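# Tuck chair under desk and park cart in bay

## Task

Roll the office chair fully beneath the desk so that it ends upright with every wheel on the floor. Park the utility cart in the yellow-taped bay so that all four of its wheels sit inside the tape and none rests on it. Keep the desk roughly where it started, with its load still on top and nothing hanging over its edges. The robot must not tip over or finish leaning, or the task fails. At the end, release everything and back the robot away.

## Robot and tools

Robot: TidyBot++, a four-caster mobile base (0.54 m long, 0.50 m wide, 0.38 m tall) carrying one seven-joint arm with a two-finger gripper. The shoulder sits 0.12 m ahead of the base centre and 0.68 m up. The arm begins folded with the hand pointing down, reaching about 0.08 m past the front of the base. Cameras: base_camera (fixed on the base, facing forward) and wrist_camera (looks along the hand).

Frames: all distances are in metres and angles in radians. In the base frame the origin is on the floor below the base centre, x points forward, y to the left and z up. The odometry frame is the base frame as it was at scene start. base_odometry reports x, y and heading (rad, left positive, -3.142 to 3.142) from wheel counts only, so slip reads as travel and drift builds up. base_tilt is in degrees, with forward and right lean positive.

move: one action per call, plus the options cameras and blocking. Action parts, which all start together:
- base: an object holding any of translate_m (forward +, -2 to 2), strafe_m (left +, -2 to 2) and rotate_rad (counter-clockwise seen from above +, -6.3 to 6.3). These are offsets from where the base last reported itself, measured along its axes at the moment the command begins. They are not poses.
- joints: absolute angle targets by name: joint_1_rad (any angle; positive is clockwise from above, the reverse of rotate_rad), joint_2_rad (-2.249 to 2.249, shoulder, 0 means upper arm vertical), joint_3_rad (any), joint_4_rad (-2.579 to 2.579, elbow, 0 means straight), joint_5_rad (any), joint_6_rad (-2.099 to 2.099, wrist), joint_7_rad (any), and gripper_pos (0 = open, about 85 mm gap; 1 = closed). Joints marked any angle go the short way round, so to turn further send steps of less than half a turn.
- target: one list of seven numbers [x, y, z, qw, qx, qy, qz], an absolute hand pose in the base frame matching the hand_pose line. The hand point lies between the finger pads; the hand z axis runs out along the fingers and the fingers close along its y axis. Together with target, joints may contain only gripper_pos.
- speeds: caps for this action only: translate_m and strafe_m 0.05 to 0.5 m/s (when both are used, give the cap under one of them), rotate_rad 0.1 to 1.57 rad/s.
- cameras: a list of base_camera, wrist_camera or all; [] returns no images. blocking: true (the default) waits until everything is still; false returns after roughly 0.5 s while motion continues.
A move with no action simply reports state and images.

wait(seconds 0 to 10, cameras): lets time pass without new commands and returns once running motions settle. stop(cameras): brakes every running motion. zoom_image(camera, region [x0, y0, x1, y1] in pixels, at most 504 by 504): a closer view of that camera's latest image. read_manual(section "licences"): licence text only. finished_scene(scene: the current scene number, integer 1 or 2): ends the scene for good, so the goal must hold without the robot.

Result lines: base_status, joint_status and hand_status show done, moving, off_target (at rest short of the target, possibly still pushing), contact_stop or time_out (something you did not command, after which later calls in the same reply are skipped), not_followed (targets withheld by a safety check; see "joint command not followed" and "pose unreachable" with a cause), torque_fault, and limit_stop_at_motor_heat. hand_pose is the measured hand pose; hand_target is where the commanded joint angles would place the hand. motor_effort is given in percent of maximum, with the peak of the last action in brackets. on_its_own lists motions the robot made without a command. A Motor temperatures line and MOTOR HOT warnings also appear. A base "done" only means the wheels turned far enough; if the base was blocked it may have stopped short.

Corrections: a target usually ends within about 3 cm. To fix it, add (wanted position minus hand_pose) to your last target. To hold the hand still, resend hand_target and not hand_pose. For joints, resend last command plus (wanted angle minus reading). Under a load the arm sags, so never command a joint to the angle it currently reads while holding something.

Pushing and driving: the base accelerates at up to 0.5 m/s2. Slow down to a crawl before touching anything, including the chair or cart you intend to push, because contact at driving speed counts as a hit. A blocked base keeps pushing until its move times out (14 s max). The arm does not avoid obstacles and keeps pressing against whatever it meets.

Avoid: tipping the robot, which can happen when the arm snags something about 0.6 m or higher while the base keeps moving, when a raised hand is pushed or pulled sideways, or when the arm reaches far out from the folded pose over nearby furniture. Backing off or pulling the arm in rights a slight lean. Also avoid driving the arm into things (torque fault: arm frozen for 10 s), running the arm into the base (ARM HIT), keeping the arm stretched or loaded long enough to overheat it (at 75 °C it sags for 30 to 60 s), gripping hard on something still resting on a surface, dropping or releasing moving items, slamming, and hard shoves that could spill the desk load or push the desk away. Objects may occasionally be nudged or tugged by outside forces.

Each tool is called after "Emit:" by a JSON object that holds its "fn" and its "kwargs", one argument or row to a line.

## Session

Emit:
{"fn": "move", "kwargs": {
  "joints": {"joint_6_rad": -1.6}
}}

Scene clock: 1.07 s.
Motor temperatures (°C): [34 29 29 29 39 41 42]
move: not_followed
base_odometry: x=+0.000 y=+0.000 heading=+0.000
base_tilt: forward=+0.0 right=+0.1
base_status: not commanded
joint_positions: joint_1_rad=+0.026 joint_2_rad=-0.316 joint_3_rad=+3.119 joint_4_rad=-2.538 joint_5_rad=+0.036 joint_6_rad=-0.959 joint_7_rad=+1.566 gripper_pos=+0.000
joint_status: joint_6_rad not_followed (moved -0.106 of -0.747)
motor_effort: joint_1_rad=+0(1) joint_2_rad=-1(2) joint_3_rad=+0(0) joint_4_rad=+12(16) joint_5_rad=+1(2) joint_6_rad=-1(4) joint_7_rad=+0(0)
hand_pose: x=+0.2256 y=-0.0089 z=+0.5802 quat_wxyz=(+0.018, +1.000, +0.006, -0.020) (m; base frame)
hand_target: x=+0.2188 y=-0.0090 z=+0.5801 quat_wxyz=(+0.018, +0.999, +0.006, -0.031) (m; base frame)
hand_status: not commanded
pictures: base_camera, wrist_camera
joint command not followed: on one or more control steps a check withheld the commanded joint targets, and the robot was not sent them on those steps. On the call's last step the targets were still withheld.
cause: the commanded joint targets, or the way to them, would bring two parts of the arm too close to each other (the joints from joint_2_rad to joint_7_rad lie between them).
camera_calibration:
wrist_camera: T_world_to_cam=[[0.0208919, -0.999748, -0.00818284, 0.00282249], [-0.998991, -0.0212001, 0.0395797, 0.258866], [-0.0397433, 0.00734769, -0.999183, 0.722725], [0, 0, 0, 1]] pos_world=[0.28727, 0.00299941, 0.711912]

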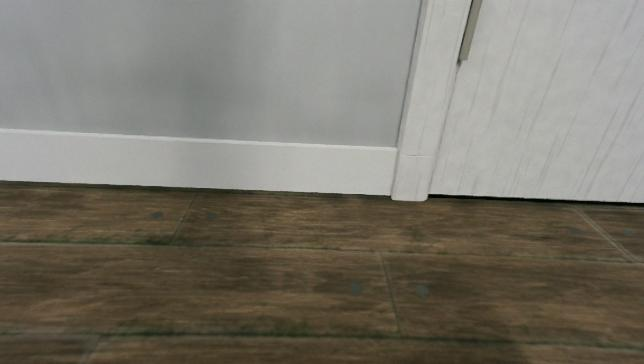

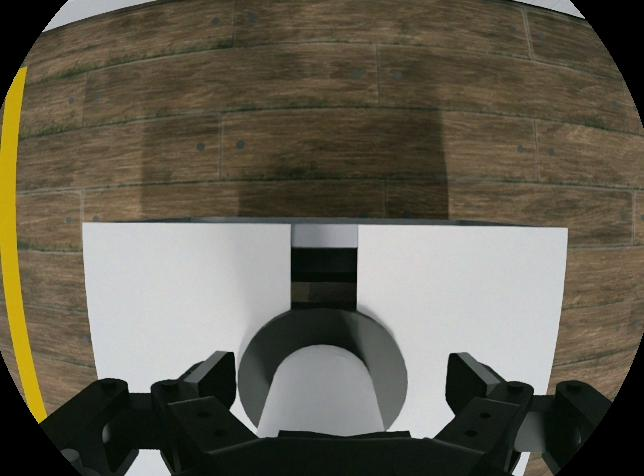

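Emit:
{"fn": "move", "kwargs": {
  "joints": {"joint_2_rad":-0.9,"joint_4_rad":-2.2,"joint_6_rad":-0.6}
}}

Emit:
{"fn": "move", "kwargs": {
  "base": {"rotate_rad":1.2}
}}

Emit:
{"fn": "move", "kwargs": {
  "base": {"rotate_rad":1.2}
}}

Emit:
{"fn": "move", "kwargs": {
  "base": {"rotate_rad":1.2}
}}

Emit:
{"fn": "move", "kwargs": {
  "base": {"rotate_rad":1.2}
}}

Scene clock: 3.13 s.
Motor temperatures (°C): [34 29 29 29 39 41 42]
move: done
base_odometry: x=+0.000 y=+0.000 heading=+0.000
base_tilt: forward=+0.0 right=+0.1
base_status: not commanded
joint_positions: joint_1_rad=+0.026 joint_2_rad=-0.896 joint_3_rad=+3.119 joint_4_rad=-2.197 joint_5_rad=+0.036 joint_6_rad=-0.664 joint_7_rad=+1.566 gripper_pos=+0.000
joint_status: all done
motor_effort: joint_1_rad=+0(1) joint_2_rad=+8(12) joint_3_rad=+1(1) joint_4_rad=+20(21) joint_5_rad=+1(1) joint_6_rad=+7(8) joint_7_rad=+0(0)
hand_pose: x=+0.3806 y=-0.0046 z=+0.9090 quat_wxyz=(+0.026, +0.832, +0.004, +0.555) (m; base frame)
hand_target: x=+0.3867 y=-0.0038 z=+0.9267 quat_wxyz=(+0.026, +0.813, +0.004, +0.581) (m; base frame)
hand_status: not commanded
pictures: base_camera, wrist_camera
held back during your reply time, on 8 control steps: two parts of the arm were too close to each other, or the arm's last command would have brought them too close.
led back after a hold: the arm was led back toward your command in small steps, so it may still be short of it.
joint command not followed: on one or more control steps a check withheld the commanded joint targets, and the robot was not sent them on those steps.
cause: the commanded joint targets, or the way to them, would bring two parts of the arm too close to each other (the joints from joint_2_rad to joint_7_rad lie between them).
camera_calibration:
wrist_camera: T_world_to_cam=[[0.0206964, -0.998957, 0.0407044, -0.0377252], [-0.383132, -0.0455296, -0.922571, 1.04087], [0.923462, 0.00349871, -0.383675, 0.131266], [0, 0, 0, 1]] pos_world=[0.27835, 0.00924505, 1.01217]

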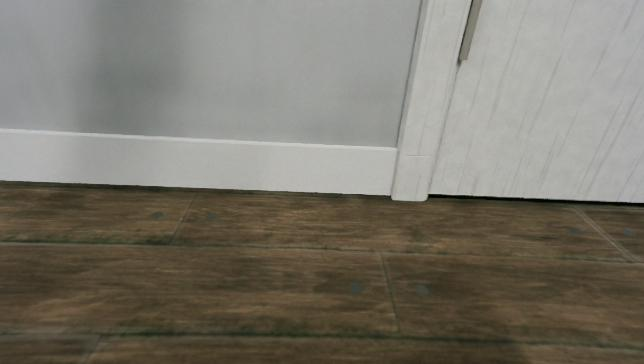

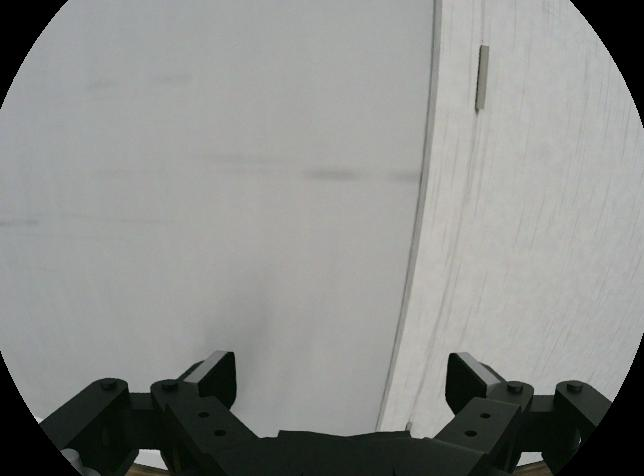

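Scene clock: 5.23 s.
Motor temperatures (°C): [34 29 29 29 39 41 42]
move: done
base_odometry: x=+0.000 y=+0.000 heading=+1.199
base_tilt: forward=+0.1 right=+0.0
base_status: done
joint_positions: joint_1_rad=+0.026 joint_2_rad=-0.896 joint_3_rad=+3.119 joint_4_rad=-2.197 joint_5_rad=+0.036 joint_6_rad=-0.663 joint_7_rad=+1.566 gripper_pos=+0.000
joint_status: not commanded
motor_effort: joint_1_rad=+0(1) joint_2_rad=+8(9) joint_3_rad=+1(2) joint_4_rad=+20(20) joint_5_rad=+1(1) joint_6_rad=+8(8) joint_7_rad=+0(1)
hand_pose: x=+0.3807 y=-0.0046 z=+0.9092 quat_wxyz=(+0.026, +0.831, +0.004, +0.555) (m; base frame)
hand_target: x=+0.3867 y=-0.0038 z=+0.9267 quat_wxyz=(+0.026, +0.813, +0.004, +0.581) (m; base frame)
hand_status: not commanded
pictures: base_camera, wrist_camera
camera_calibration:
wrist_camera: T_world_to_cam=[[0.0207061, -0.998955, 0.0407403, -0.0377631], [-0.382345, -0.0455635, -0.922896, 1.04113], [0.923788, 0.00353272, -0.382889, 0.130428], [0, 0, 0, 1]] pos_world=[0.278364, 0.00925298, 1.01233]

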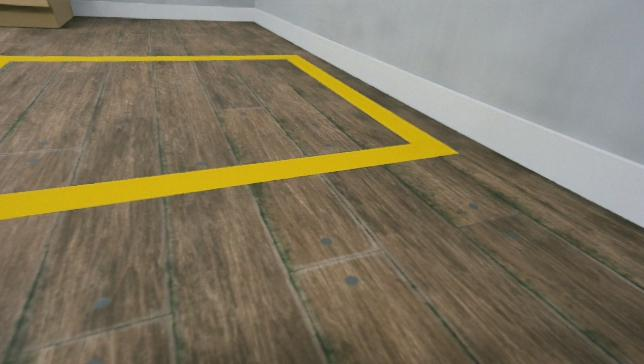

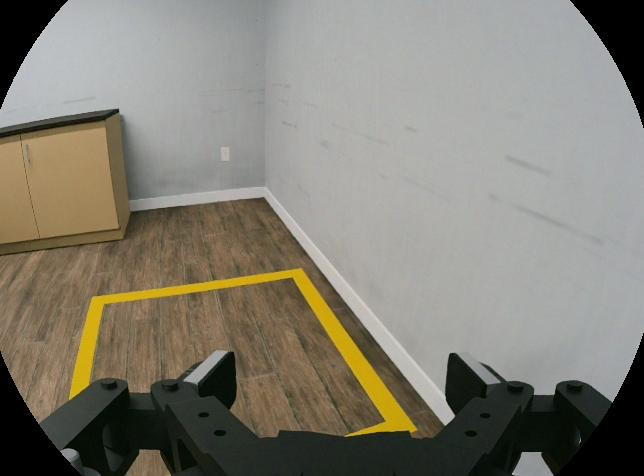

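Scene clock: 7.27 s.
Motor temperatures (°C): [34 29 29 29 39 41 42]
move: done
base_odometry: x=+0.000 y=+0.000 heading=+2.398
base_tilt: forward=+0.1 right=+0.1
base_status: done
joint_positions: joint_1_rad=+0.026 joint_2_rad=-0.896 joint_3_rad=+3.119 joint_4_rad=-2.197 joint_5_rad=+0.036 joint_6_rad=-0.663 joint_7_rad=+1.566 gripper_pos=+0.000
joint_status: not commanded
motor_effort: joint_1_rad=-1(1) joint_2_rad=+8(9) joint_3_rad=+1(1) joint_4_rad=+20(20) joint_5_rad=+1(1) joint_6_rad=+8(8) joint_7_rad=+0(0)
hand_pose: x=+0.3807 y=-0.0046 z=+0.9092 quat_wxyz=(+0.026, +0.831, +0.004, +0.555) (m; base frame)
hand_target: x=+0.3867 y=-0.0038 z=+0.9267 quat_wxyz=(+0.026, +0.813, +0.004, +0.581) (m; base frame)
hand_status: not commanded
pictures: base_camera, wrist_camera
camera_calibration:
wrist_camera: T_world_to_cam=[[0.0207061, -0.998955, 0.0407403, -0.0377631], [-0.382345, -0.0455635, -0.922896, 1.04113], [0.923788, 0.00353272, -0.382889, 0.130428], [0, 0, 0, 1]] pos_world=[0.278364, 0.00925298, 1.01233]

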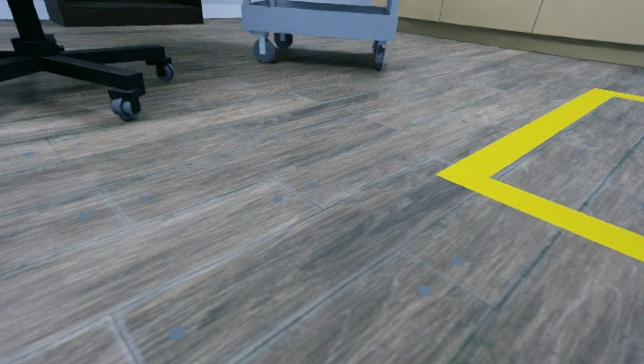

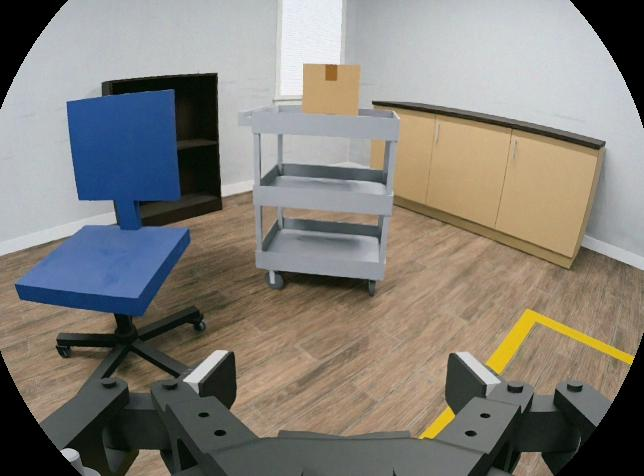

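Scene clock: 9.30 s.
Motor temperatures (°C): [34 29 29 29 39 41 42]
move: done
base_odometry: x=+0.000 y=+0.000 heading=-2.686
base_tilt: forward=+0.0 right=+0.0
base_status: done
joint_positions: joint_1_rad=+0.026 joint_2_rad=-0.896 joint_3_rad=+3.119 joint_4_rad=-2.197 joint_5_rad=+0.036 joint_6_rad=-0.663 joint_7_rad=+1.566 gripper_pos=+0.000
joint_status: not commanded
motor_effort: joint_1_rad=+0(1) joint_2_rad=+8(9) joint_3_rad=+1(1) joint_4_rad=+20(20) joint_5_rad=+1(1) joint_6_rad=+8(8) joint_7_rad=+0(0)
hand_pose: x=+0.3807 y=-0.0046 z=+0.9092 quat_wxyz=(+0.026, +0.831, +0.004, +0.555) (m; base frame)
hand_target: x=+0.3867 y=-0.0038 z=+0.9267 quat_wxyz=(+0.026, +0.813, +0.004, +0.581) (m; base frame)
hand_status: not commanded
pictures: base_camera, wrist_camera
camera_calibration:
wrist_camera: T_world_to_cam=[[0.0207061, -0.998955, 0.0407403, -0.0377631], [-0.382345, -0.0455635, -0.922896, 1.04113], [0.923788, 0.00353272, -0.382889, 0.130428], [0, 0, 0, 1]] pos_world=[0.278364, 0.00925298, 1.01233]

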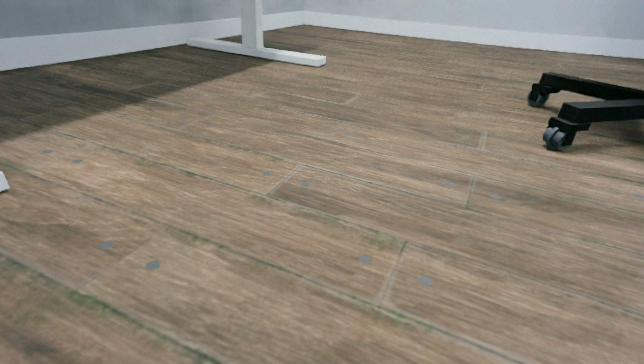

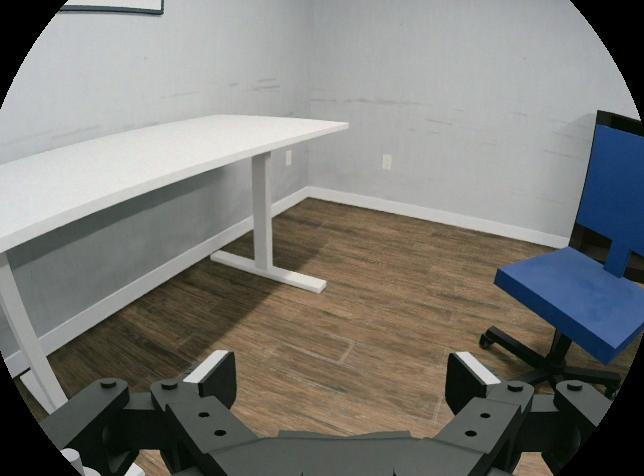

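Scene clock: 11.33 s.
Motor temperatures (°C): [34 29 29 29 39 41 42]
move: done
base_odometry: x=+0.000 y=+0.000 heading=-1.487
base_tilt: forward=+0.0 right=+0.0
base_status: done
joint_positions: joint_1_rad=+0.026 joint_2_rad=-0.896 joint_3_rad=+3.119 joint_4_rad=-2.197 joint_5_rad=+0.036 joint_6_rad=-0.663 joint_7_rad=+1.566 gripper_pos=+0.000
joint_status: not commanded
motor_effort: joint_1_rad=+0(1) joint_2_rad=+8(9) joint_3_rad=+1(1) joint_4_rad=+20(20) joint_5_rad=+1(1) joint_6_rad=+8(8) joint_7_rad=+0(0)
hand_pose: x=+0.3807 y=-0.0046 z=+0.9092 quat_wxyz=(+0.026, +0.831, +0.004, +0.555) (m; base frame)
hand_target: x=+0.3867 y=-0.0038 z=+0.9267 quat_wxyz=(+0.026, +0.813, +0.004, +0.581) (m; base frame)
hand_status: not commanded
pictures: base_camera, wrist_camera
camera_calibration:
wrist_camera: T_world_to_cam=[[0.0207068, -0.998955, 0.0407429, -0.0377658], [-0.382288, -0.045566, -0.922919, 1.04115], [0.923811, 0.00353515, -0.382833, 0.130368], [0, 0, 0, 1]] pos_world=[0.278365, 0.00925354, 1.01234]

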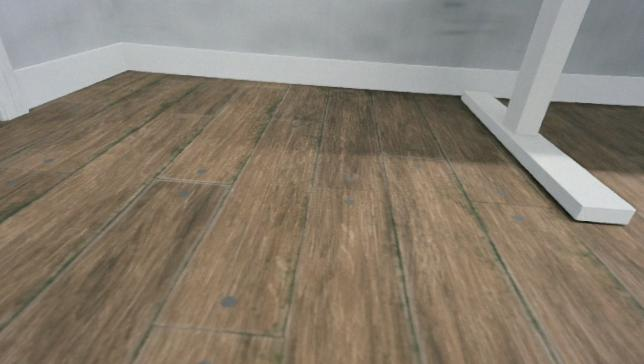

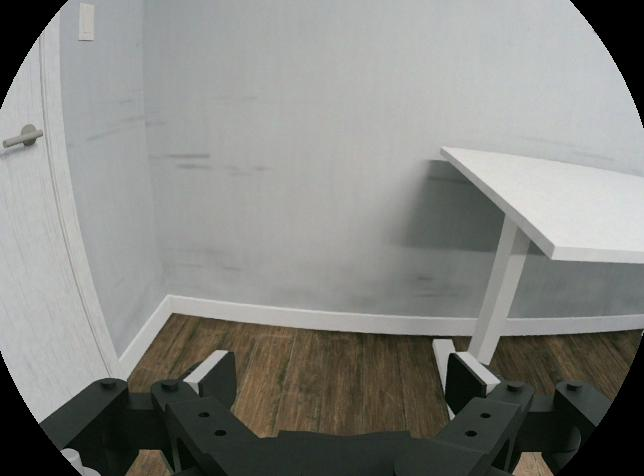

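Emit:
{"fn": "move", "kwargs": {
  "base": {"rotate_rad":-2.4},
  "cameras": []
}}

Emit:
{"fn": "move", "kwargs": {
  "base": {"translate_m":1.1}
}}

Emit:
{"fn": "move", "kwargs": {
  "joints": {"joint_1_rad":0,"joint_2_rad":0.05,"joint_3_rad":3.14,"joint_4_rad":-0.8,"joint_5_rad":0,"joint_6_rad":-2.07,"joint_7_rad":0}
}}

Scene clock: 16.97 s.
Motor temperatures (°C): [34 29 29 29 39 41 42]
move: done
base_odometry: x=+0.000 y=+0.000 heading=+2.397
base_tilt: forward=+0.1 right=+0.0
base_status: done
joint_positions: joint_1_rad=+0.026 joint_2_rad=-0.896 joint_3_rad=+3.119 joint_4_rad=-2.197 joint_5_rad=+0.036 joint_6_rad=-0.663 joint_7_rad=+1.566 gripper_pos=+0.000
joint_status: not commanded
motor_effort: joint_1_rad=-1(1) joint_2_rad=+8(9) joint_3_rad=+1(2) joint_4_rad=+20(20) joint_5_rad=+1(1) joint_6_rad=+8(8) joint_7_rad=+0(0)
hand_pose: x=+0.3807 y=-0.0046 z=+0.9093 quat_wxyz=(+0.026, +0.831, +0.004, +0.555) (m; base frame)
hand_target: x=+0.3867 y=-0.0038 z=+0.9267 quat_wxyz=(+0.026, +0.813, +0.004, +0.581) (m; base frame)
hand_status: not commanded
pictures: none
No camera images: "cameras" was empty.

Scene clock: 19.97 s.
Motor temperatures (°C): [34 29 29 29 39 41 42]
move: done
base_odometry: x=-0.809 y=+0.745 heading=+2.397
base_tilt: forward=+0.1 right=+0.0
base_status: done
joint_positions: joint_1_rad=+0.026 joint_2_rad=-0.897 joint_3_rad=+3.119 joint_4_rad=-2.197 joint_5_rad=+0.036 joint_6_rad=-0.662 joint_7_rad=+1.566 gripper_pos=+0.000
joint_status: not commanded
motor_effort: joint_1_rad=-1(1) joint_2_rad=+8(12) joint_3_rad=+1(1) joint_4_rad=+20(20) joint_5_rad=+1(1) joint_6_rad=+8(8) joint_7_rad=+0(1)
hand_pose: x=+0.3808 y=-0.0045 z=+0.9098 quat_wxyz=(+0.026, +0.831, +0.004, +0.556) (m; base frame)
hand_target: x=+0.3867 y=-0.0038 z=+0.9267 quat_wxyz=(+0.026, +0.813, +0.004, +0.581) (m; base frame)
hand_status: not commanded
pictures: base_camera, wrist_camera
camera_calibration:
wrist_camera: T_world_to_cam=[[0.0207004, -0.998952, 0.0408242, -0.0378397], [-0.380562, -0.0456321, -0.923629, 1.04163], [0.924524, 0.00358335, -0.381108, 0.128692], [0, 0, 0, 1]] pos_world=[0.278211, 0.00927062, 1.01267]

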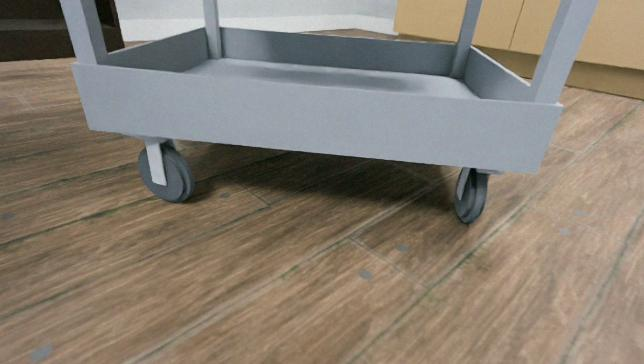

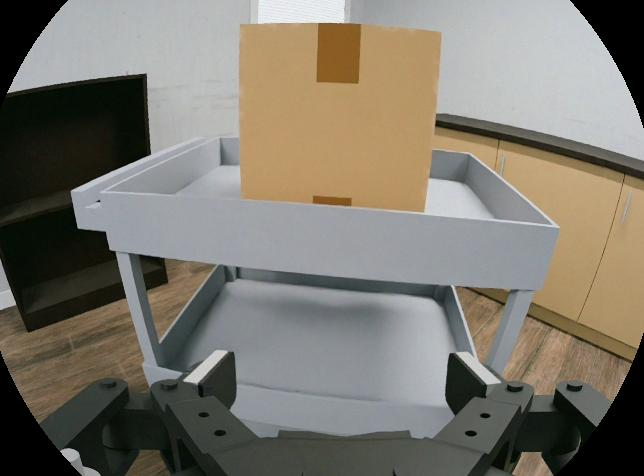

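Scene clock: 23.00 s.
Motor temperatures (°C): [34 29 29 29 39 41 42]
move: done
base_odometry: x=-0.809 y=+0.745 heading=+2.397
base_tilt: forward=+0.1 right=+0.1
base_status: not commanded
joint_positions: joint_1_rad=+0.026 joint_2_rad=+0.034 joint_3_rad=+3.126 joint_4_rad=-0.812 joint_5_rad=+0.035 joint_6_rad=-2.000 joint_7_rad=+0.087 gripper_pos=+0.000
joint_status: all done
motor_effort: joint_1_rad=+0(2) joint_2_rad=-14(16) joint_3_rad=+0(1) joint_4_rad=+13(21) joint_5_rad=+1(2) joint_6_rad=+2(9) joint_7_rad=+0(2)
hand_pose: x=+0.4587 y=-0.0124 z=+1.0132 quat_wxyz=(-0.088, +0.719, -0.679, +0.119) (m; base frame)
hand_target: x=+0.4446 y=+0.0018 z=+1.0058 quat_wxyz=(-0.078, +0.703, -0.702, +0.078) (m; base frame)
hand_status: not commanded
pictures: base_camera, wrist_camera
camera_calibration:
wrist_camera: T_world_to_cam=[[-0.941448, -0.0740972, -0.328914, 0.775866], [-0.0589909, 0.996704, -0.0556865, 0.152494], [0.331956, -0.033023, -0.942717, 0.936528], [0, 0, 0, 1]] pos_world=[0.428547, -0.0635749, 1.14657]

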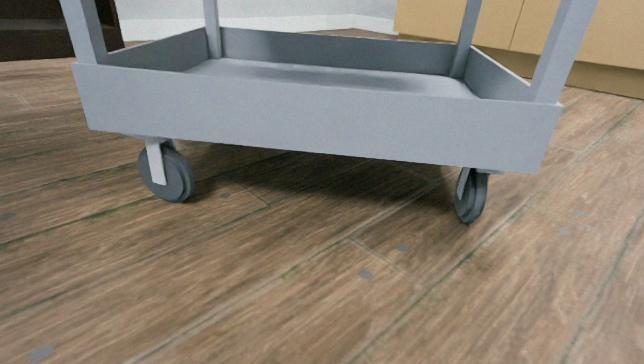

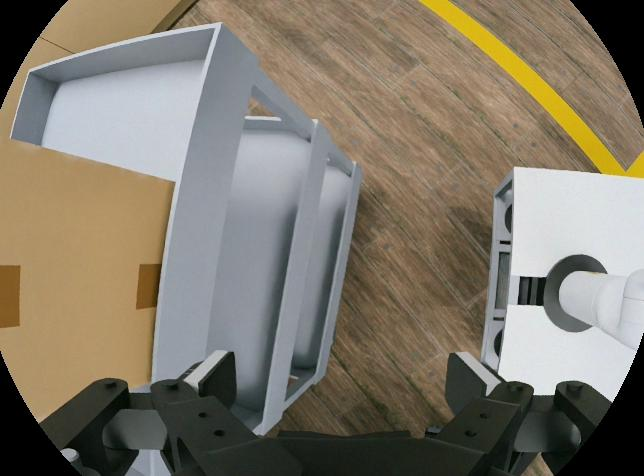

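Emit:
{"fn": "move", "kwargs": {
  "base": {"strafe_m":-0.2,"translate_m":0.12},
  "cameras": []
}}

Emit:
{"fn": "move", "kwargs": {
  "target": [0.53,0,0.93,0,0.7071,-0.7071,0]
}}

Emit:
{"fn": "zoom_image", "kwargs": {
  "camera": "base_camera",
  "region": [0, 0, 504, 364]
}}

Scene clock: 25.67 s.
Motor temperatures (°C): [34 29 29 29 39 41 42]
move: done
base_odometry: x=-0.762 y=+0.974 heading=+2.397
base_tilt: forward=+0.1 right=+0.0
base_status: done
joint_positions: joint_1_rad=+0.024 joint_2_rad=+0.042 joint_3_rad=+3.132 joint_4_rad=-0.810 joint_5_rad=+0.034 joint_6_rad=-2.005 joint_7_rad=+0.086 gripper_pos=+0.000
joint_status: not commanded
motor_effort: joint_1_rad=-1(2) joint_2_rad=-15(17) joint_3_rad=-1(1) joint_4_rad=+13(14) joint_5_rad=+1(2) joint_6_rad=+2(3) joint_7_rad=+0(0)
hand_pose: x=+0.4603 y=-0.0133 z=+1.0103 quat_wxyz=(-0.085, +0.718, -0.681, +0.114) (m; base frame)
hand_target: x=+0.4446 y=+0.0018 z=+1.0058 quat_wxyz=(-0.078, +0.703, -0.702, +0.078) (m; base frame)
hand_status: not commanded
pictures: none
No camera images: "cameras" was empty.

Scene clock: 27.30 s.
Motor temperatures (°C): [34 29 29 29 39 41 42]
move: off_target
base_odometry: x=-0.762 y=+0.974 heading=+2.397
base_tilt: forward=+0.1 right=+0.0
base_status: not commanded
joint_positions: joint_1_rad=-0.107 joint_2_rad=+0.344 joint_3_rad=+3.413 joint_4_rad=-0.697 joint_5_rad=-0.072 joint_6_rad=-2.029 joint_7_rad=+0.086 gripper_pos=+0.000
joint_status: not commanded
motor_effort: joint_1_rad=+0(1) joint_2_rad=-26(30) joint_3_rad=+1(1) joint_4_rad=+13(15) joint_5_rad=+1(1) joint_6_rad=+0(3) joint_7_rad=+0(1)
hand_pose: x=+0.5562 y=-0.0213 z=+0.9278 quat_wxyz=(-0.014, +0.697, -0.716, +0.041) (m; base frame)
hand_target: x=+0.5380 y=-0.0006 z=+0.9301 quat_wxyz=(-0.008, +0.707, -0.707, +0.010) (m; base frame)
hand_status: off_target (0.034 m and 5.2 deg from the pose sent, 0.107 m and 16.6 deg at the start; a joint's target at an end of its range on 33 of 33 steps)
pictures: base_camera, wrist_camera
camera_calibration:
wrist_camera: T_world_to_cam=[[-0.992564, 0.0127248, -0.121055, 0.676319], [0.0174839, 0.999112, -0.0383332, 0.103756], [0.12046, -0.0401647, -0.991905, 0.986457], [0, 0, 0, 1]] pos_world=[0.550648, -0.0726492, 1.06432]

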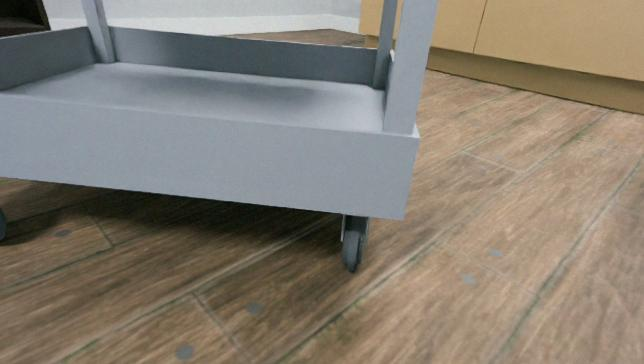

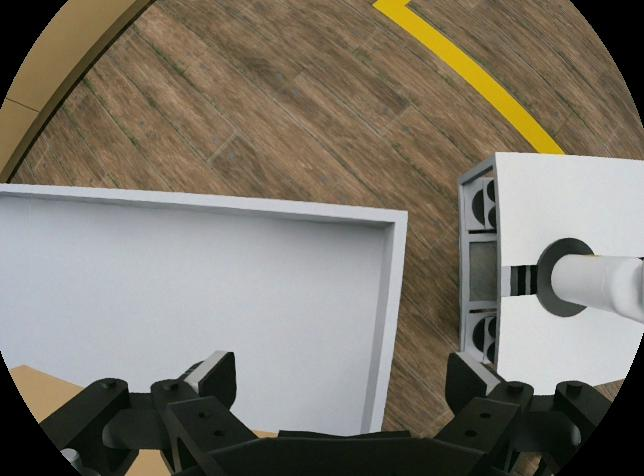

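Scaled by 1.000.

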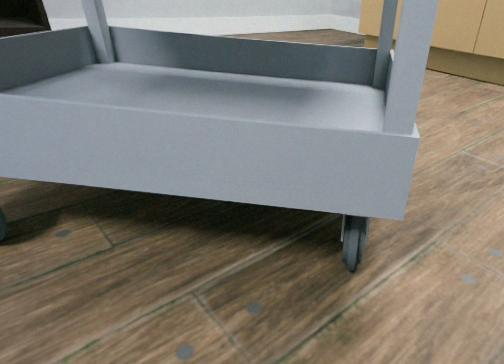

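Emit:
{"fn": "move", "kwargs": {
  "target": [0.518, 0.005, 0.868, 0, 0.7071, -0.7071, 0]
}}

Scene clock: 30.47 s.
Motor temperatures (°C): [34 29 29 29 39 41 42]
move: off_target
base_odometry: x=-0.762 y=+0.974 heading=+2.397
base_tilt: forward=+0.1 right=+0.1
base_status: not commanded
joint_positions: joint_1_rad=-0.141 joint_2_rad=+0.247 joint_3_rad=+3.390 joint_4_rad=-1.037 joint_5_rad=-0.072 joint_6_rad=-1.924 joint_7_rad=+0.086 gripper_pos=+0.000
joint_status: not commanded
motor_effort: joint_1_rad=+0(1) joint_2_rad=-23(26) joint_3_rad=+0(1) joint_4_rad=+14(15) joint_5_rad=+0(1) joint_6_rad=-1(1) joint_7_rad=+0(0)
hand_pose: x=+0.5054 y=-0.0045 z=+0.8693 quat_wxyz=(+0.016, +0.709, -0.704, -0.026) (m; base frame)
hand_target: x=+0.5180 y=+0.0050 z=+0.8680 quat_wxyz=(+0.000, +0.707, -0.707, +0.000) (m; base frame)
hand_status: off_target (0.016 m and 3.5 deg from the pose sent, 0.076 m and 5.2 deg at the start)
pictures: base_camera, wrist_camera
camera_calibration:
wrist_camera: T_world_to_cam=[[-0.999749, -0.0167447, 0.014862, 0.504031], [-0.0165453, 0.999773, 0.013441, 0.057866], [-0.0150837, 0.0131917, -0.999799, 1.01075], [0, 0, 0, 1]] pos_world=[0.520108, -0.0627465, 1.00228]

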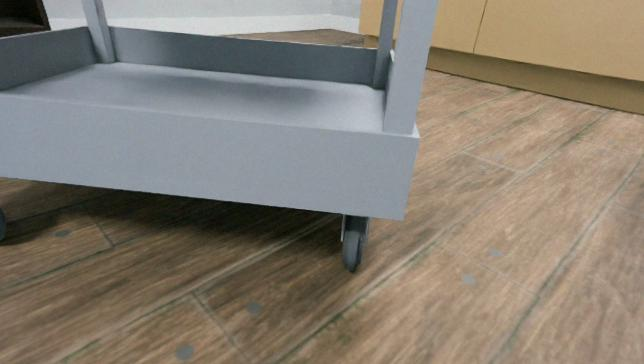

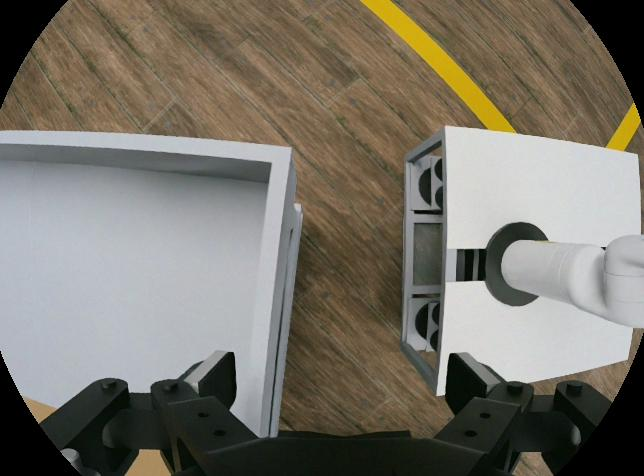

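Emit:
{"fn": "move", "kwargs": {
  "target": [0.535, 0.015, 0.858, 0, 0.7071, -0.7071, 0],
  "cameras": []
}}

Emit:
{"fn": "move", "kwargs": {
  "joints": {"gripper_pos":1}
}}

Scene clock: 31.43 s.
Motor temperatures (°C): [34 29 29 29 39 41 42]
move: off_target
base_odometry: x=-0.762 y=+0.974 heading=+2.397
base_tilt: forward=+0.1 right=+0.0
base_status: not commanded
joint_positions: joint_1_rad=-0.168 joint_2_rad=+0.259 joint_3_rad=+3.390 joint_4_rad=-1.037 joint_5_rad=-0.072 joint_6_rad=-1.903 joint_7_rad=+0.086 gripper_pos=+0.000
joint_status: not commanded
motor_effort: joint_1_rad=+0(1) joint_2_rad=-24(25) joint_3_rad=+1(1) joint_4_rad=+14(15) joint_5_rad=+1(1) joint_6_rad=-1(1) joint_7_rad=+0(0)
hand_pose: x=+0.5141 y=+0.0060 z=+0.8642 quat_wxyz=(+0.014, +0.719, -0.695, -0.021) (m; base frame)
hand_target: x=+0.5350 y=+0.0150 z=+0.8580 quat_wxyz=(+0.000, +0.707, -0.707, +0.000) (m; base frame)
hand_status: off_target (0.024 m and 3.5 deg from the pose sent, 0.037 m and 3.5 deg at the start)
pictures: none
No camera images: "cameras" was empty.

Scene clock: 32.63 s.
Motor temperatures (°C): [34 29 29 29 39 41 42]
move: off_target
base_odometry: x=-0.762 y=+0.974 heading=+2.397
base_tilt: forward=+0.1 right=+0.0
base_status: not commanded
joint_positions: joint_1_rad=-0.173 joint_2_rad=+0.259 joint_3_rad=+3.393 joint_4_rad=-1.026 joint_5_rad=-0.072 joint_6_rad=-1.849 joint_7_rad=+0.051 gripper_pos=+0.942
joint_status: gripper_pos off_target (ended at +0.942, target +1.000)
motor_effort: joint_1_rad=-2(3) joint_2_rad=-23(26) joint_3_rad=-1(3) joint_4_rad=+13(15) joint_5_rad=+2(5) joint_6_rad=-3(8) joint_7_rad=+6(7)
hand_pose: x=+0.5333 y=+0.0064 z=+0.8670 quat_wxyz=(-0.007, +0.708, -0.706, +0.003) (m; base frame)
hand_target: x=+0.5350 y=+0.0150 z=+0.8580 quat_wxyz=(+0.000, +0.707, -0.707, +0.000) (m; base frame)
hand_status: not commanded
pictures: base_camera, wrist_camera
camera_calibration:
wrist_camera: T_world_to_cam=[[-0.998266, -0.0122094, -0.057585, 0.594097], [-0.0124209, 0.999917, 0.00331694, 0.0539813], [0.0575398, 0.00402645, -0.998335, 0.968858], [0, 0, 0, 1]] pos_world=[0.53799, -0.0506243, 1.00128]

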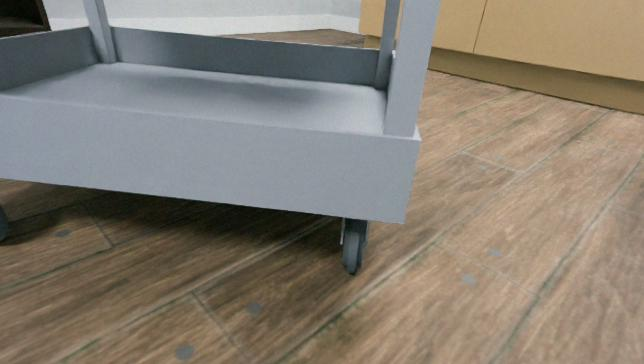

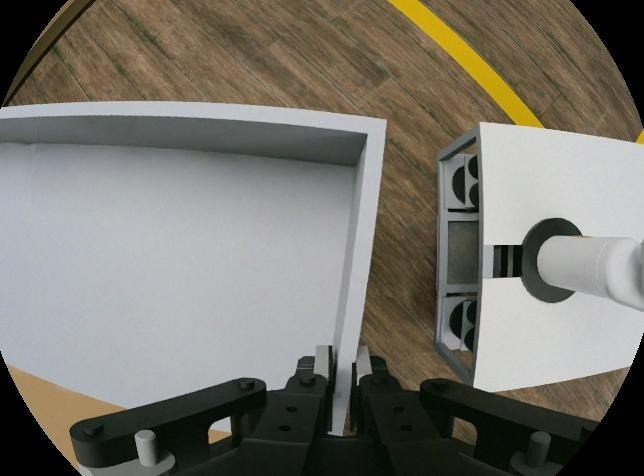

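Emit:
{"fn": "move", "kwargs": {
  "base": {"translate_m":-0.48,"strafe_m":-0.26,"rotate_rad":-0.41},
  "speeds": {"translate_m":0.13,"rotate_rad":0.1}
}}

Scene clock: 37.93 s.
Motor temperatures (°C): [34 29 29 29 39 41 42]
move: done
base_odometry: x=-0.232 y=+0.840 heading=+1.987
base_tilt: forward=+0.0 right=+0.1
base_status: done
joint_positions: joint_1_rad=-0.255 joint_2_rad=+0.248 joint_3_rad=+3.346 joint_4_rad=-1.040 joint_5_rad=-0.100 joint_6_rad=-1.854 joint_7_rad=+0.051 gripper_pos=+0.958
joint_status: not commanded
motor_effort: joint_1_rad=+11(20) joint_2_rad=-19(30) joint_3_rad=+10(17) joint_4_rad=+17(19) joint_5_rad=+7(14) joint_6_rad=+6(13) joint_7_rad=-11(13)
hand_pose: x=+0.5222 y=+0.0638 z=+0.8670 quat_wxyz=(-0.018, +0.753, -0.657, -0.015) (m; base frame)
hand_target: x=+0.5350 y=+0.0150 z=+0.8580 quat_wxyz=(+0.000, +0.707, -0.707, +0.000) (m; base frame)
hand_status: not commanded
pictures: base_camera, wrist_camera
camera_calibration:
wrist_camera: T_world_to_cam=[[-0.988343, -0.143643, -0.0504556, 0.58074], [-0.145916, 0.988287, 0.0446856, 0.0310599], [0.0434458, 0.0515269, -0.997726, 0.973032], [0, 0, 0, 1]] pos_world=[0.536228, 0.00258562, 0.998733]

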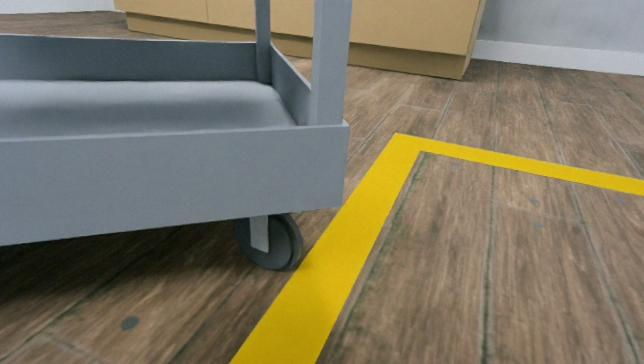

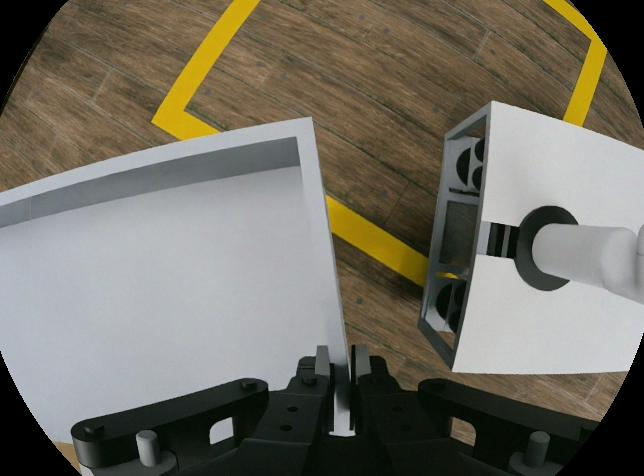

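Emit:
{"fn": "move", "kwargs": {
  "base": {"translate_m":-0.342,"strafe_m":-0.428,"rotate_rad":-0.41},
  "speeds": {"translate_m":0.13,"rotate_rad":0.1}
}}

Scene clock: 43.00 s.
Motor temperatures (°C): [34 29 29 29 39 41 42]
move: done
base_odometry: x=+0.297 y=+0.700 heading=+1.576
base_tilt: forward=+0.1 right=+0.1
base_status: done
joint_positions: joint_1_rad=-0.183 joint_2_rad=+0.263 joint_3_rad=+3.401 joint_4_rad=-1.022 joint_5_rad=-0.077 joint_6_rad=-1.822 joint_7_rad=+0.051 gripper_pos=+0.958
joint_status: not commanded
motor_effort: joint_1_rad=-4(19) joint_2_rad=-22(28) joint_3_rad=-2(16) joint_4_rad=+13(16) joint_5_rad=+0(14) joint_6_rad=+1(12) joint_7_rad=+0(11)
hand_pose: x=+0.5433 y=+0.0085 z=+0.8673 quat_wxyz=(-0.017, +0.709, -0.705, +0.013) (m; base frame)
hand_target: x=+0.5350 y=+0.0150 z=+0.8580 quat_wxyz=(+0.000, +0.707, -0.707, +0.000) (m; base frame)
hand_status: not commanded
pictures: base_camera, wrist_camera
camera_calibration:
wrist_camera: T_world_to_cam=[[-0.996186, -0.0149492, -0.0859686, 0.627644], [-0.0152853, 0.999878, 0.00325347, 0.0536316], [0.0859095, 0.00455512, -0.996293, 0.951381], [0, 0, 0, 1]] pos_world=[0.544337, -0.048576, 1.00164]

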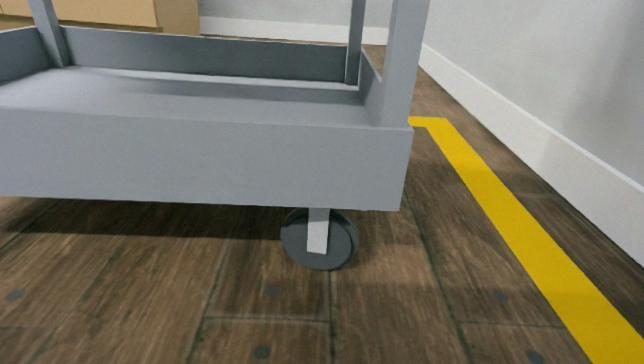

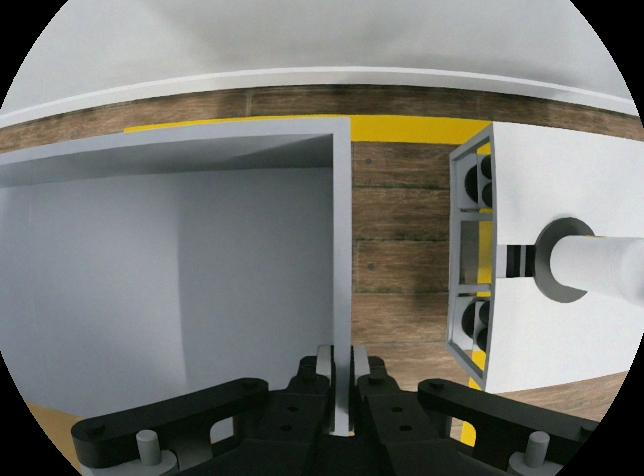

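Emit:
{"fn": "move", "kwargs": {
  "joints": {"gripper_pos":0},
  "cameras": []
}}

Emit:
{"fn": "move", "kwargs": {
  "joints": {"joint_2_rad":-0.02,"joint_4_rad":-0.78},
  "cameras": []
}}

Emit:
{"fn": "move", "kwargs": {
  "base": {"translate_m":-0.4},
  "cameras": ["base_camera"]
}}

Emit:
{"fn": "move", "kwargs": {
  "base": {"rotate_rad":1.44},
  "joints": {"joint_1_rad":0,"joint_2_rad":-0.9,"joint_3_rad":3.14,"joint_4_rad":-2.2,"joint_5_rad":0,"joint_6_rad":-0.5,"joint_7_rad":1.57}
}}

Scene clock: 44.57 s.
Motor temperatures (°C): [34 29 29 29 39 41 42]
move: done
base_odometry: x=+0.297 y=+0.700 heading=+1.576
base_tilt: forward=+0.1 right=+0.1
base_status: not commanded
joint_positions: joint_1_rad=-0.183 joint_2_rad=+0.263 joint_3_rad=+3.395 joint_4_rad=-1.025 joint_5_rad=-0.077 joint_6_rad=-1.822 joint_7_rad=+0.051 gripper_pos=+0.000
joint_status: all done
motor_effort: joint_1_rad=+0(4) joint_2_rad=-24(25) joint_3_rad=+1(2) joint_4_rad=+15(16) joint_5_rad=+1(1) joint_6_rad=+0(1) joint_7_rad=+0(1)
hand_pose: x=+0.5427 y=+0.0108 z=+0.8661 quat_wxyz=(-0.016, +0.711, -0.703, +0.011) (m; base frame)
hand_target: x=+0.5350 y=+0.0150 z=+0.8580 quat_wxyz=(+0.000, +0.707, -0.707, +0.000) (m; base frame)
hand_status: not commanded
pictures: none
No camera images: "cameras" was empty.

Scene clock: 46.20 s.
Motor temperatures (°C): [34 29 29 29 39 41 42]
move: done
base_odometry: x=+0.297 y=+0.700 heading=+1.576
base_tilt: forward=+0.1 right=+0.2
base_status: not commanded
joint_positions: joint_1_rad=-0.183 joint_2_rad=-0.027 joint_3_rad=+3.395 joint_4_rad=-0.781 joint_5_rad=-0.077 joint_6_rad=-1.822 joint_7_rad=+0.051 gripper_pos=+0.000
joint_status: all done
motor_effort: joint_1_rad=+0(1) joint_2_rad=-12(27) joint_3_rad=+0(1) joint_4_rad=+13(17) joint_5_rad=+0(1) joint_6_rad=+4(5) joint_7_rad=+0(0)
hand_pose: x=+0.4928 y=-0.0039 z=+1.0693 quat_wxyz=(-0.212, +0.685, -0.672, +0.184) (m; base frame)
hand_target: x=+0.4915 y=+0.0003 z=+1.0645 quat_wxyz=(-0.205, +0.684, -0.678, +0.176) (m; base frame)
hand_status: not commanded
pictures: none
No camera images: "cameras" was empty.

Scene clock: 48.27 s.
Motor temperatures (°C): [34 29 29 29 39 41 42]
move: done
base_odometry: x=+0.300 y=+0.300 heading=+1.576
base_tilt: forward=+0.0 right=+0.0
base_status: done
joint_positions: joint_1_rad=-0.183 joint_2_rad=-0.030 joint_3_rad=+3.395 joint_4_rad=-0.781 joint_5_rad=-0.077 joint_6_rad=-1.822 joint_7_rad=+0.051 gripper_pos=+0.000
joint_status: not commanded
motor_effort: joint_1_rad=+0(1) joint_2_rad=-12(16) joint_3_rad=+0(1) joint_4_rad=+13(14) joint_5_rad=+0(1) joint_6_rad=+4(5) joint_7_rad=+0(1)
hand_pose: x=+0.4918 y=-0.0041 z=+1.0703 quat_wxyz=(-0.213, +0.685, -0.672, +0.185) (m; base frame)
hand_target: x=+0.4915 y=+0.0003 z=+1.0645 quat_wxyz=(-0.205, +0.684, -0.678, +0.176) (m; base frame)
hand_status: not commanded
pictures: base_camera

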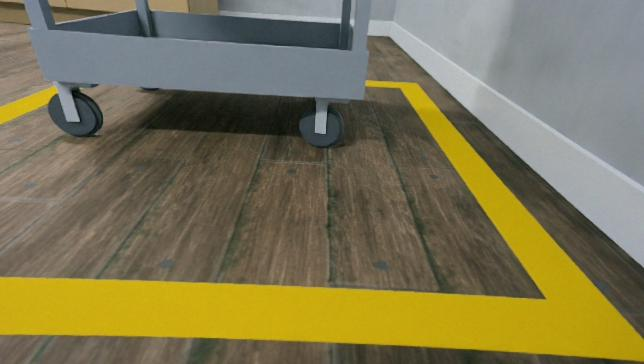

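Scene clock: 51.30 s.
Motor temperatures (°C): [34 29 29 29 39 41 42]
move: done
base_odometry: x=+0.300 y=+0.300 heading=+3.015
base_tilt: forward=+0.1 right=+0.0
base_status: done
joint_positions: joint_1_rad=-0.030 joint_2_rad=-0.883 joint_3_rad=+3.154 joint_4_rad=-2.176 joint_5_rad=-0.039 joint_6_rad=-0.567 joint_7_rad=+1.483 gripper_pos=+0.000
joint_status: all done
motor_effort: joint_1_rad=+0(2) joint_2_rad=+8(14) joint_3_rad=+1(2) joint_4_rad=+20(21) joint_5_rad=+0(1) joint_6_rad=+8(9) joint_7_rad=+0(1)
hand_pose: x=+0.3944 y=+0.0112 z=+0.9468 quat_wxyz=(-0.055, +0.801, -0.037, +0.596) (m; base frame)
hand_target: x=+0.3955 y=+0.0020 z=+0.9567 quat_wxyz=(+0.000, +0.783, +0.000, +0.622) (m; base frame)
hand_status: not commanded
pictures: base_camera, wrist_camera
camera_calibration:
wrist_camera: T_world_to_cam=[[0.051583, -0.989607, -0.13423, 0.129591], [-0.286402, 0.114104, -0.951291, 1.06902], [0.95672, 0.0875142, -0.27754, 0.0184114], [0, 0, 0, 1]] pos_world=[0.281871, 0.00465274, 1.03946]

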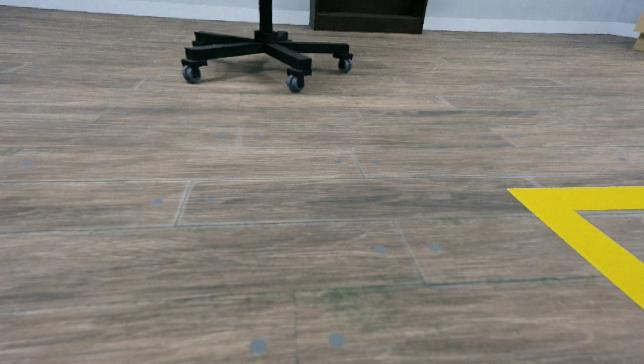

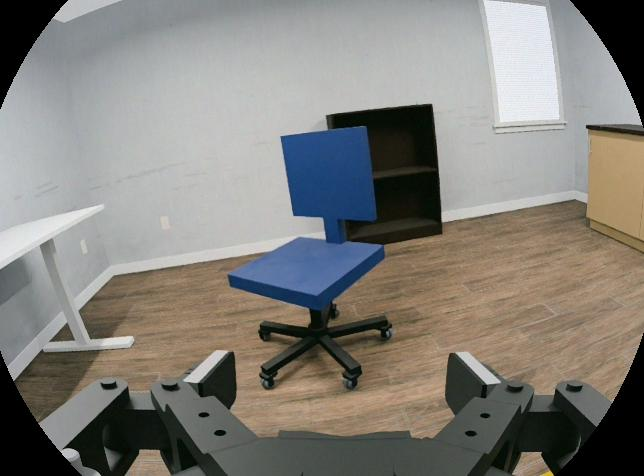

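Emit:
{"fn": "move", "kwargs": {
  "base": {"translate_m":1.186,"strafe_m":-0.605}
}}

Emit:
{"fn": "move", "kwargs": {
  "base": {"translate_m":1.774,"strafe_m":-0.077},
  "cameras": []
}}

Emit:
{"fn": "move", "kwargs": {
  "base": {"rotate_rad":2.6}
}}

Scene clock: 55.93 s.
Motor temperatures (°C): [34 29 29 29 39 41 42]
move: done
base_odometry: x=-0.801 y=+1.049 heading=+3.016
base_tilt: forward=+0.1 right=+0.0
base_status: done
joint_positions: joint_1_rad=-0.027 joint_2_rad=-0.892 joint_3_rad=+3.150 joint_4_rad=-2.176 joint_5_rad=-0.037 joint_6_rad=-0.564 joint_7_rad=+1.485 gripper_pos=+0.000
joint_status: not commanded
motor_effort: joint_1_rad=+0(1) joint_2_rad=+8(10) joint_3_rad=+0(1) joint_4_rad=+20(21) joint_5_rad=+0(1) joint_6_rad=+8(8) joint_7_rad=+0(1)
hand_pose: x=+0.3924 y=+0.0117 z=+0.9499 quat_wxyz=(-0.053, +0.797, -0.034, +0.600) (m; base frame)
hand_target: x=+0.3955 y=+0.0020 z=+0.9567 quat_wxyz=(+0.000, +0.783, +0.000, +0.622) (m; base frame)
hand_status: not commanded
pictures: base_camera, wrist_camera
camera_calibration:
wrist_camera: T_world_to_cam=[[0.0531087, -0.99052, -0.126689, 0.12277], [-0.275013, 0.107454, -0.955417, 1.07084], [0.959973, 0.085582, -0.266699, 0.00962723], [0, 0, 0, 1]] pos_world=[0.278731, 0.00571677, 1.04122]

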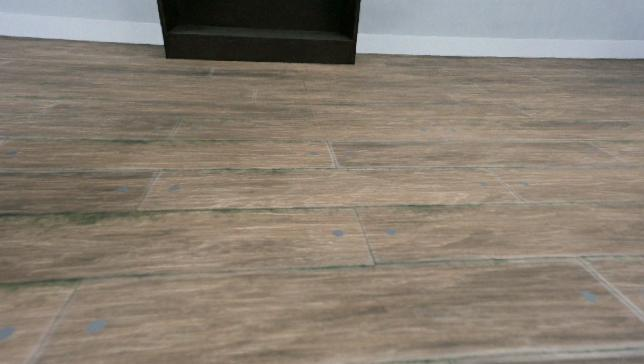

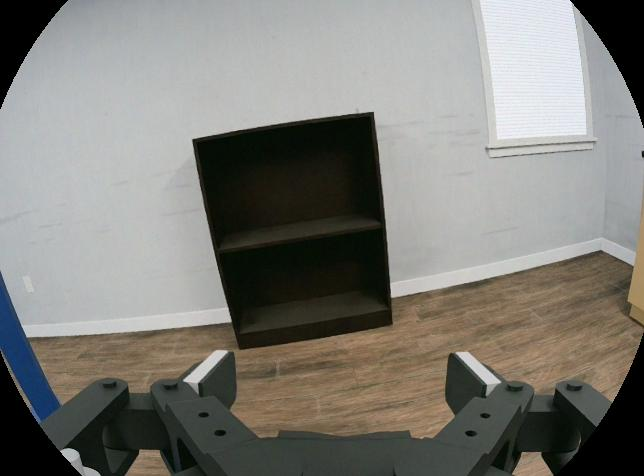

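Scene clock: 64.13 s.
Motor temperatures (°C): [34 29 29 29 39 41 42]
move: time_out
base_odometry: x=-2.442 y=+1.329 heading=+3.029
base_tilt: forward=+0.0 right=+0.0
base_status: translate_m time_out (by the wheels' count: +1.663 of +1.774); the other done
joint_positions: joint_1_rad=-0.016 joint_2_rad=-0.924 joint_3_rad=+3.149 joint_4_rad=-2.204 joint_5_rad=-0.029 joint_6_rad=-0.556 joint_7_rad=+1.487 gripper_pos=+0.000
joint_status: not commanded
motor_effort: joint_1_rad=+0(7) joint_2_rad=+16(28) joint_3_rad=-1(11) joint_4_rad=+22(29) joint_5_rad=+0(3) joint_6_rad=+10(15) joint_7_rad=+1(1)
hand_pose: x=+0.3848 y=+0.0075 z=+0.9445 quat_wxyz=(-0.045, +0.793, -0.036, +0.606) (m; base frame)
hand_target: x=+0.3955 y=+0.0020 z=+0.9567 quat_wxyz=(+0.000, +0.783, +0.000, +0.622) (m; base frame)
hand_status: not commanded
pictures: none
No camera images: "cameras" was empty.

not run: a stop that you did not command came earlier in this reply.

Emit:
{"fn": "move", "kwargs": {
  "base": {"translate_m":-0.15},
  "cameras": []
}}

Emit:
{"fn": "move", "kwargs": {
  "base": {"rotate_rad":2.3}
}}

Scene clock: 65.90 s.
Motor temperatures (°C): [34 29 29 29 39 41 42]
move: done
base_odometry: x=-2.293 y=+1.312 heading=+3.029
base_tilt: forward=+0.0 right=+0.0
base_status: done
joint_positions: joint_1_rad=-0.016 joint_2_rad=-0.900 joint_3_rad=+3.149 joint_4_rad=-2.202 joint_5_rad=-0.029 joint_6_rad=-0.552 joint_7_rad=+1.487 gripper_pos=+0.000
joint_status: not commanded
motor_effort: joint_1_rad=+0(1) joint_2_rad=+8(15) joint_3_rad=+1(1) joint_4_rad=+20(22) joint_5_rad=+0(1) joint_6_rad=+8(10) joint_7_rad=+0(1)
hand_pose: x=+0.3914 y=+0.0077 z=+0.9398 quat_wxyz=(-0.044, +0.799, -0.036, +0.598) (m; base frame)
hand_target: x=+0.3955 y=+0.0020 z=+0.9567 quat_wxyz=(+0.000, +0.783, +0.000, +0.622) (m; base frame)
hand_status: not commanded
pictures: none
No camera images: "cameras" was empty.

Scene clock: 68.63 s.
Motor temperatures (°C): [34 29 29 30 39 41 42]
move: done
base_odometry: x=-2.293 y=+1.313 heading=-0.955
base_tilt: forward=+0.1 right=+0.0
base_status: done
joint_positions: joint_1_rad=-0.016 joint_2_rad=-0.900 joint_3_rad=+3.149 joint_4_rad=-2.202 joint_5_rad=-0.029 joint_6_rad=-0.552 joint_7_rad=+1.487 gripper_pos=+0.000
joint_status: not commanded
motor_effort: joint_1_rad=+0(1) joint_2_rad=+8(9) joint_3_rad=+0(1) joint_4_rad=+20(20) joint_5_rad=+0(1) joint_6_rad=+8(8) joint_7_rad=+0(1)
hand_pose: x=+0.3914 y=+0.0077 z=+0.9398 quat_wxyz=(-0.044, +0.799, -0.036, +0.598) (m; base frame)
hand_target: x=+0.3955 y=+0.0020 z=+0.9567 quat_wxyz=(+0.000, +0.783, +0.000, +0.622) (m; base frame)
hand_status: not commanded
pictures: base_camera, wrist_camera
camera_calibration:
wrist_camera: T_world_to_cam=[[0.0400623, -0.992519, -0.115332, 0.112114], [-0.279699, 0.0996712, -0.9549, 1.06274], [0.959252, 0.0705138, -0.273613, 0.0151496], [0, 0, 0, 1]] pos_world=[0.278224, 0.00428159, 1.03189]

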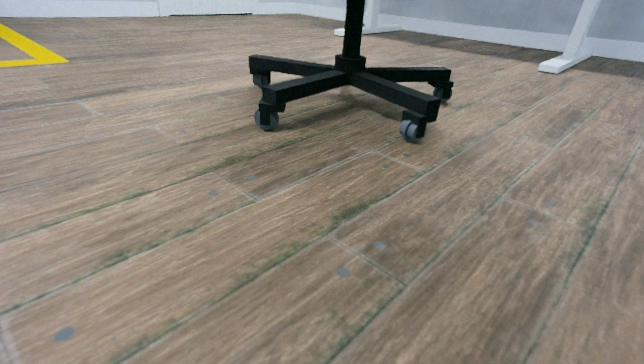

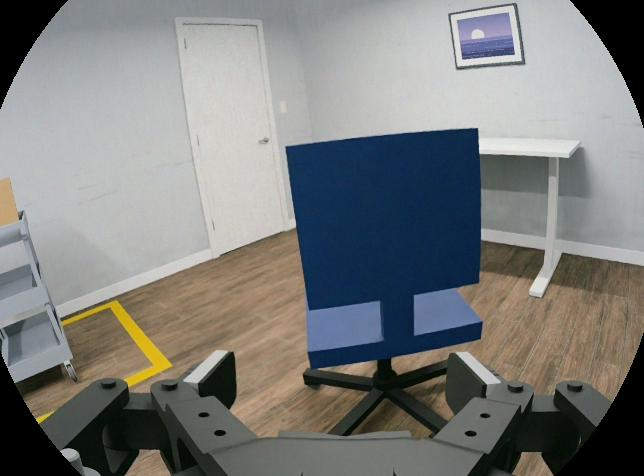

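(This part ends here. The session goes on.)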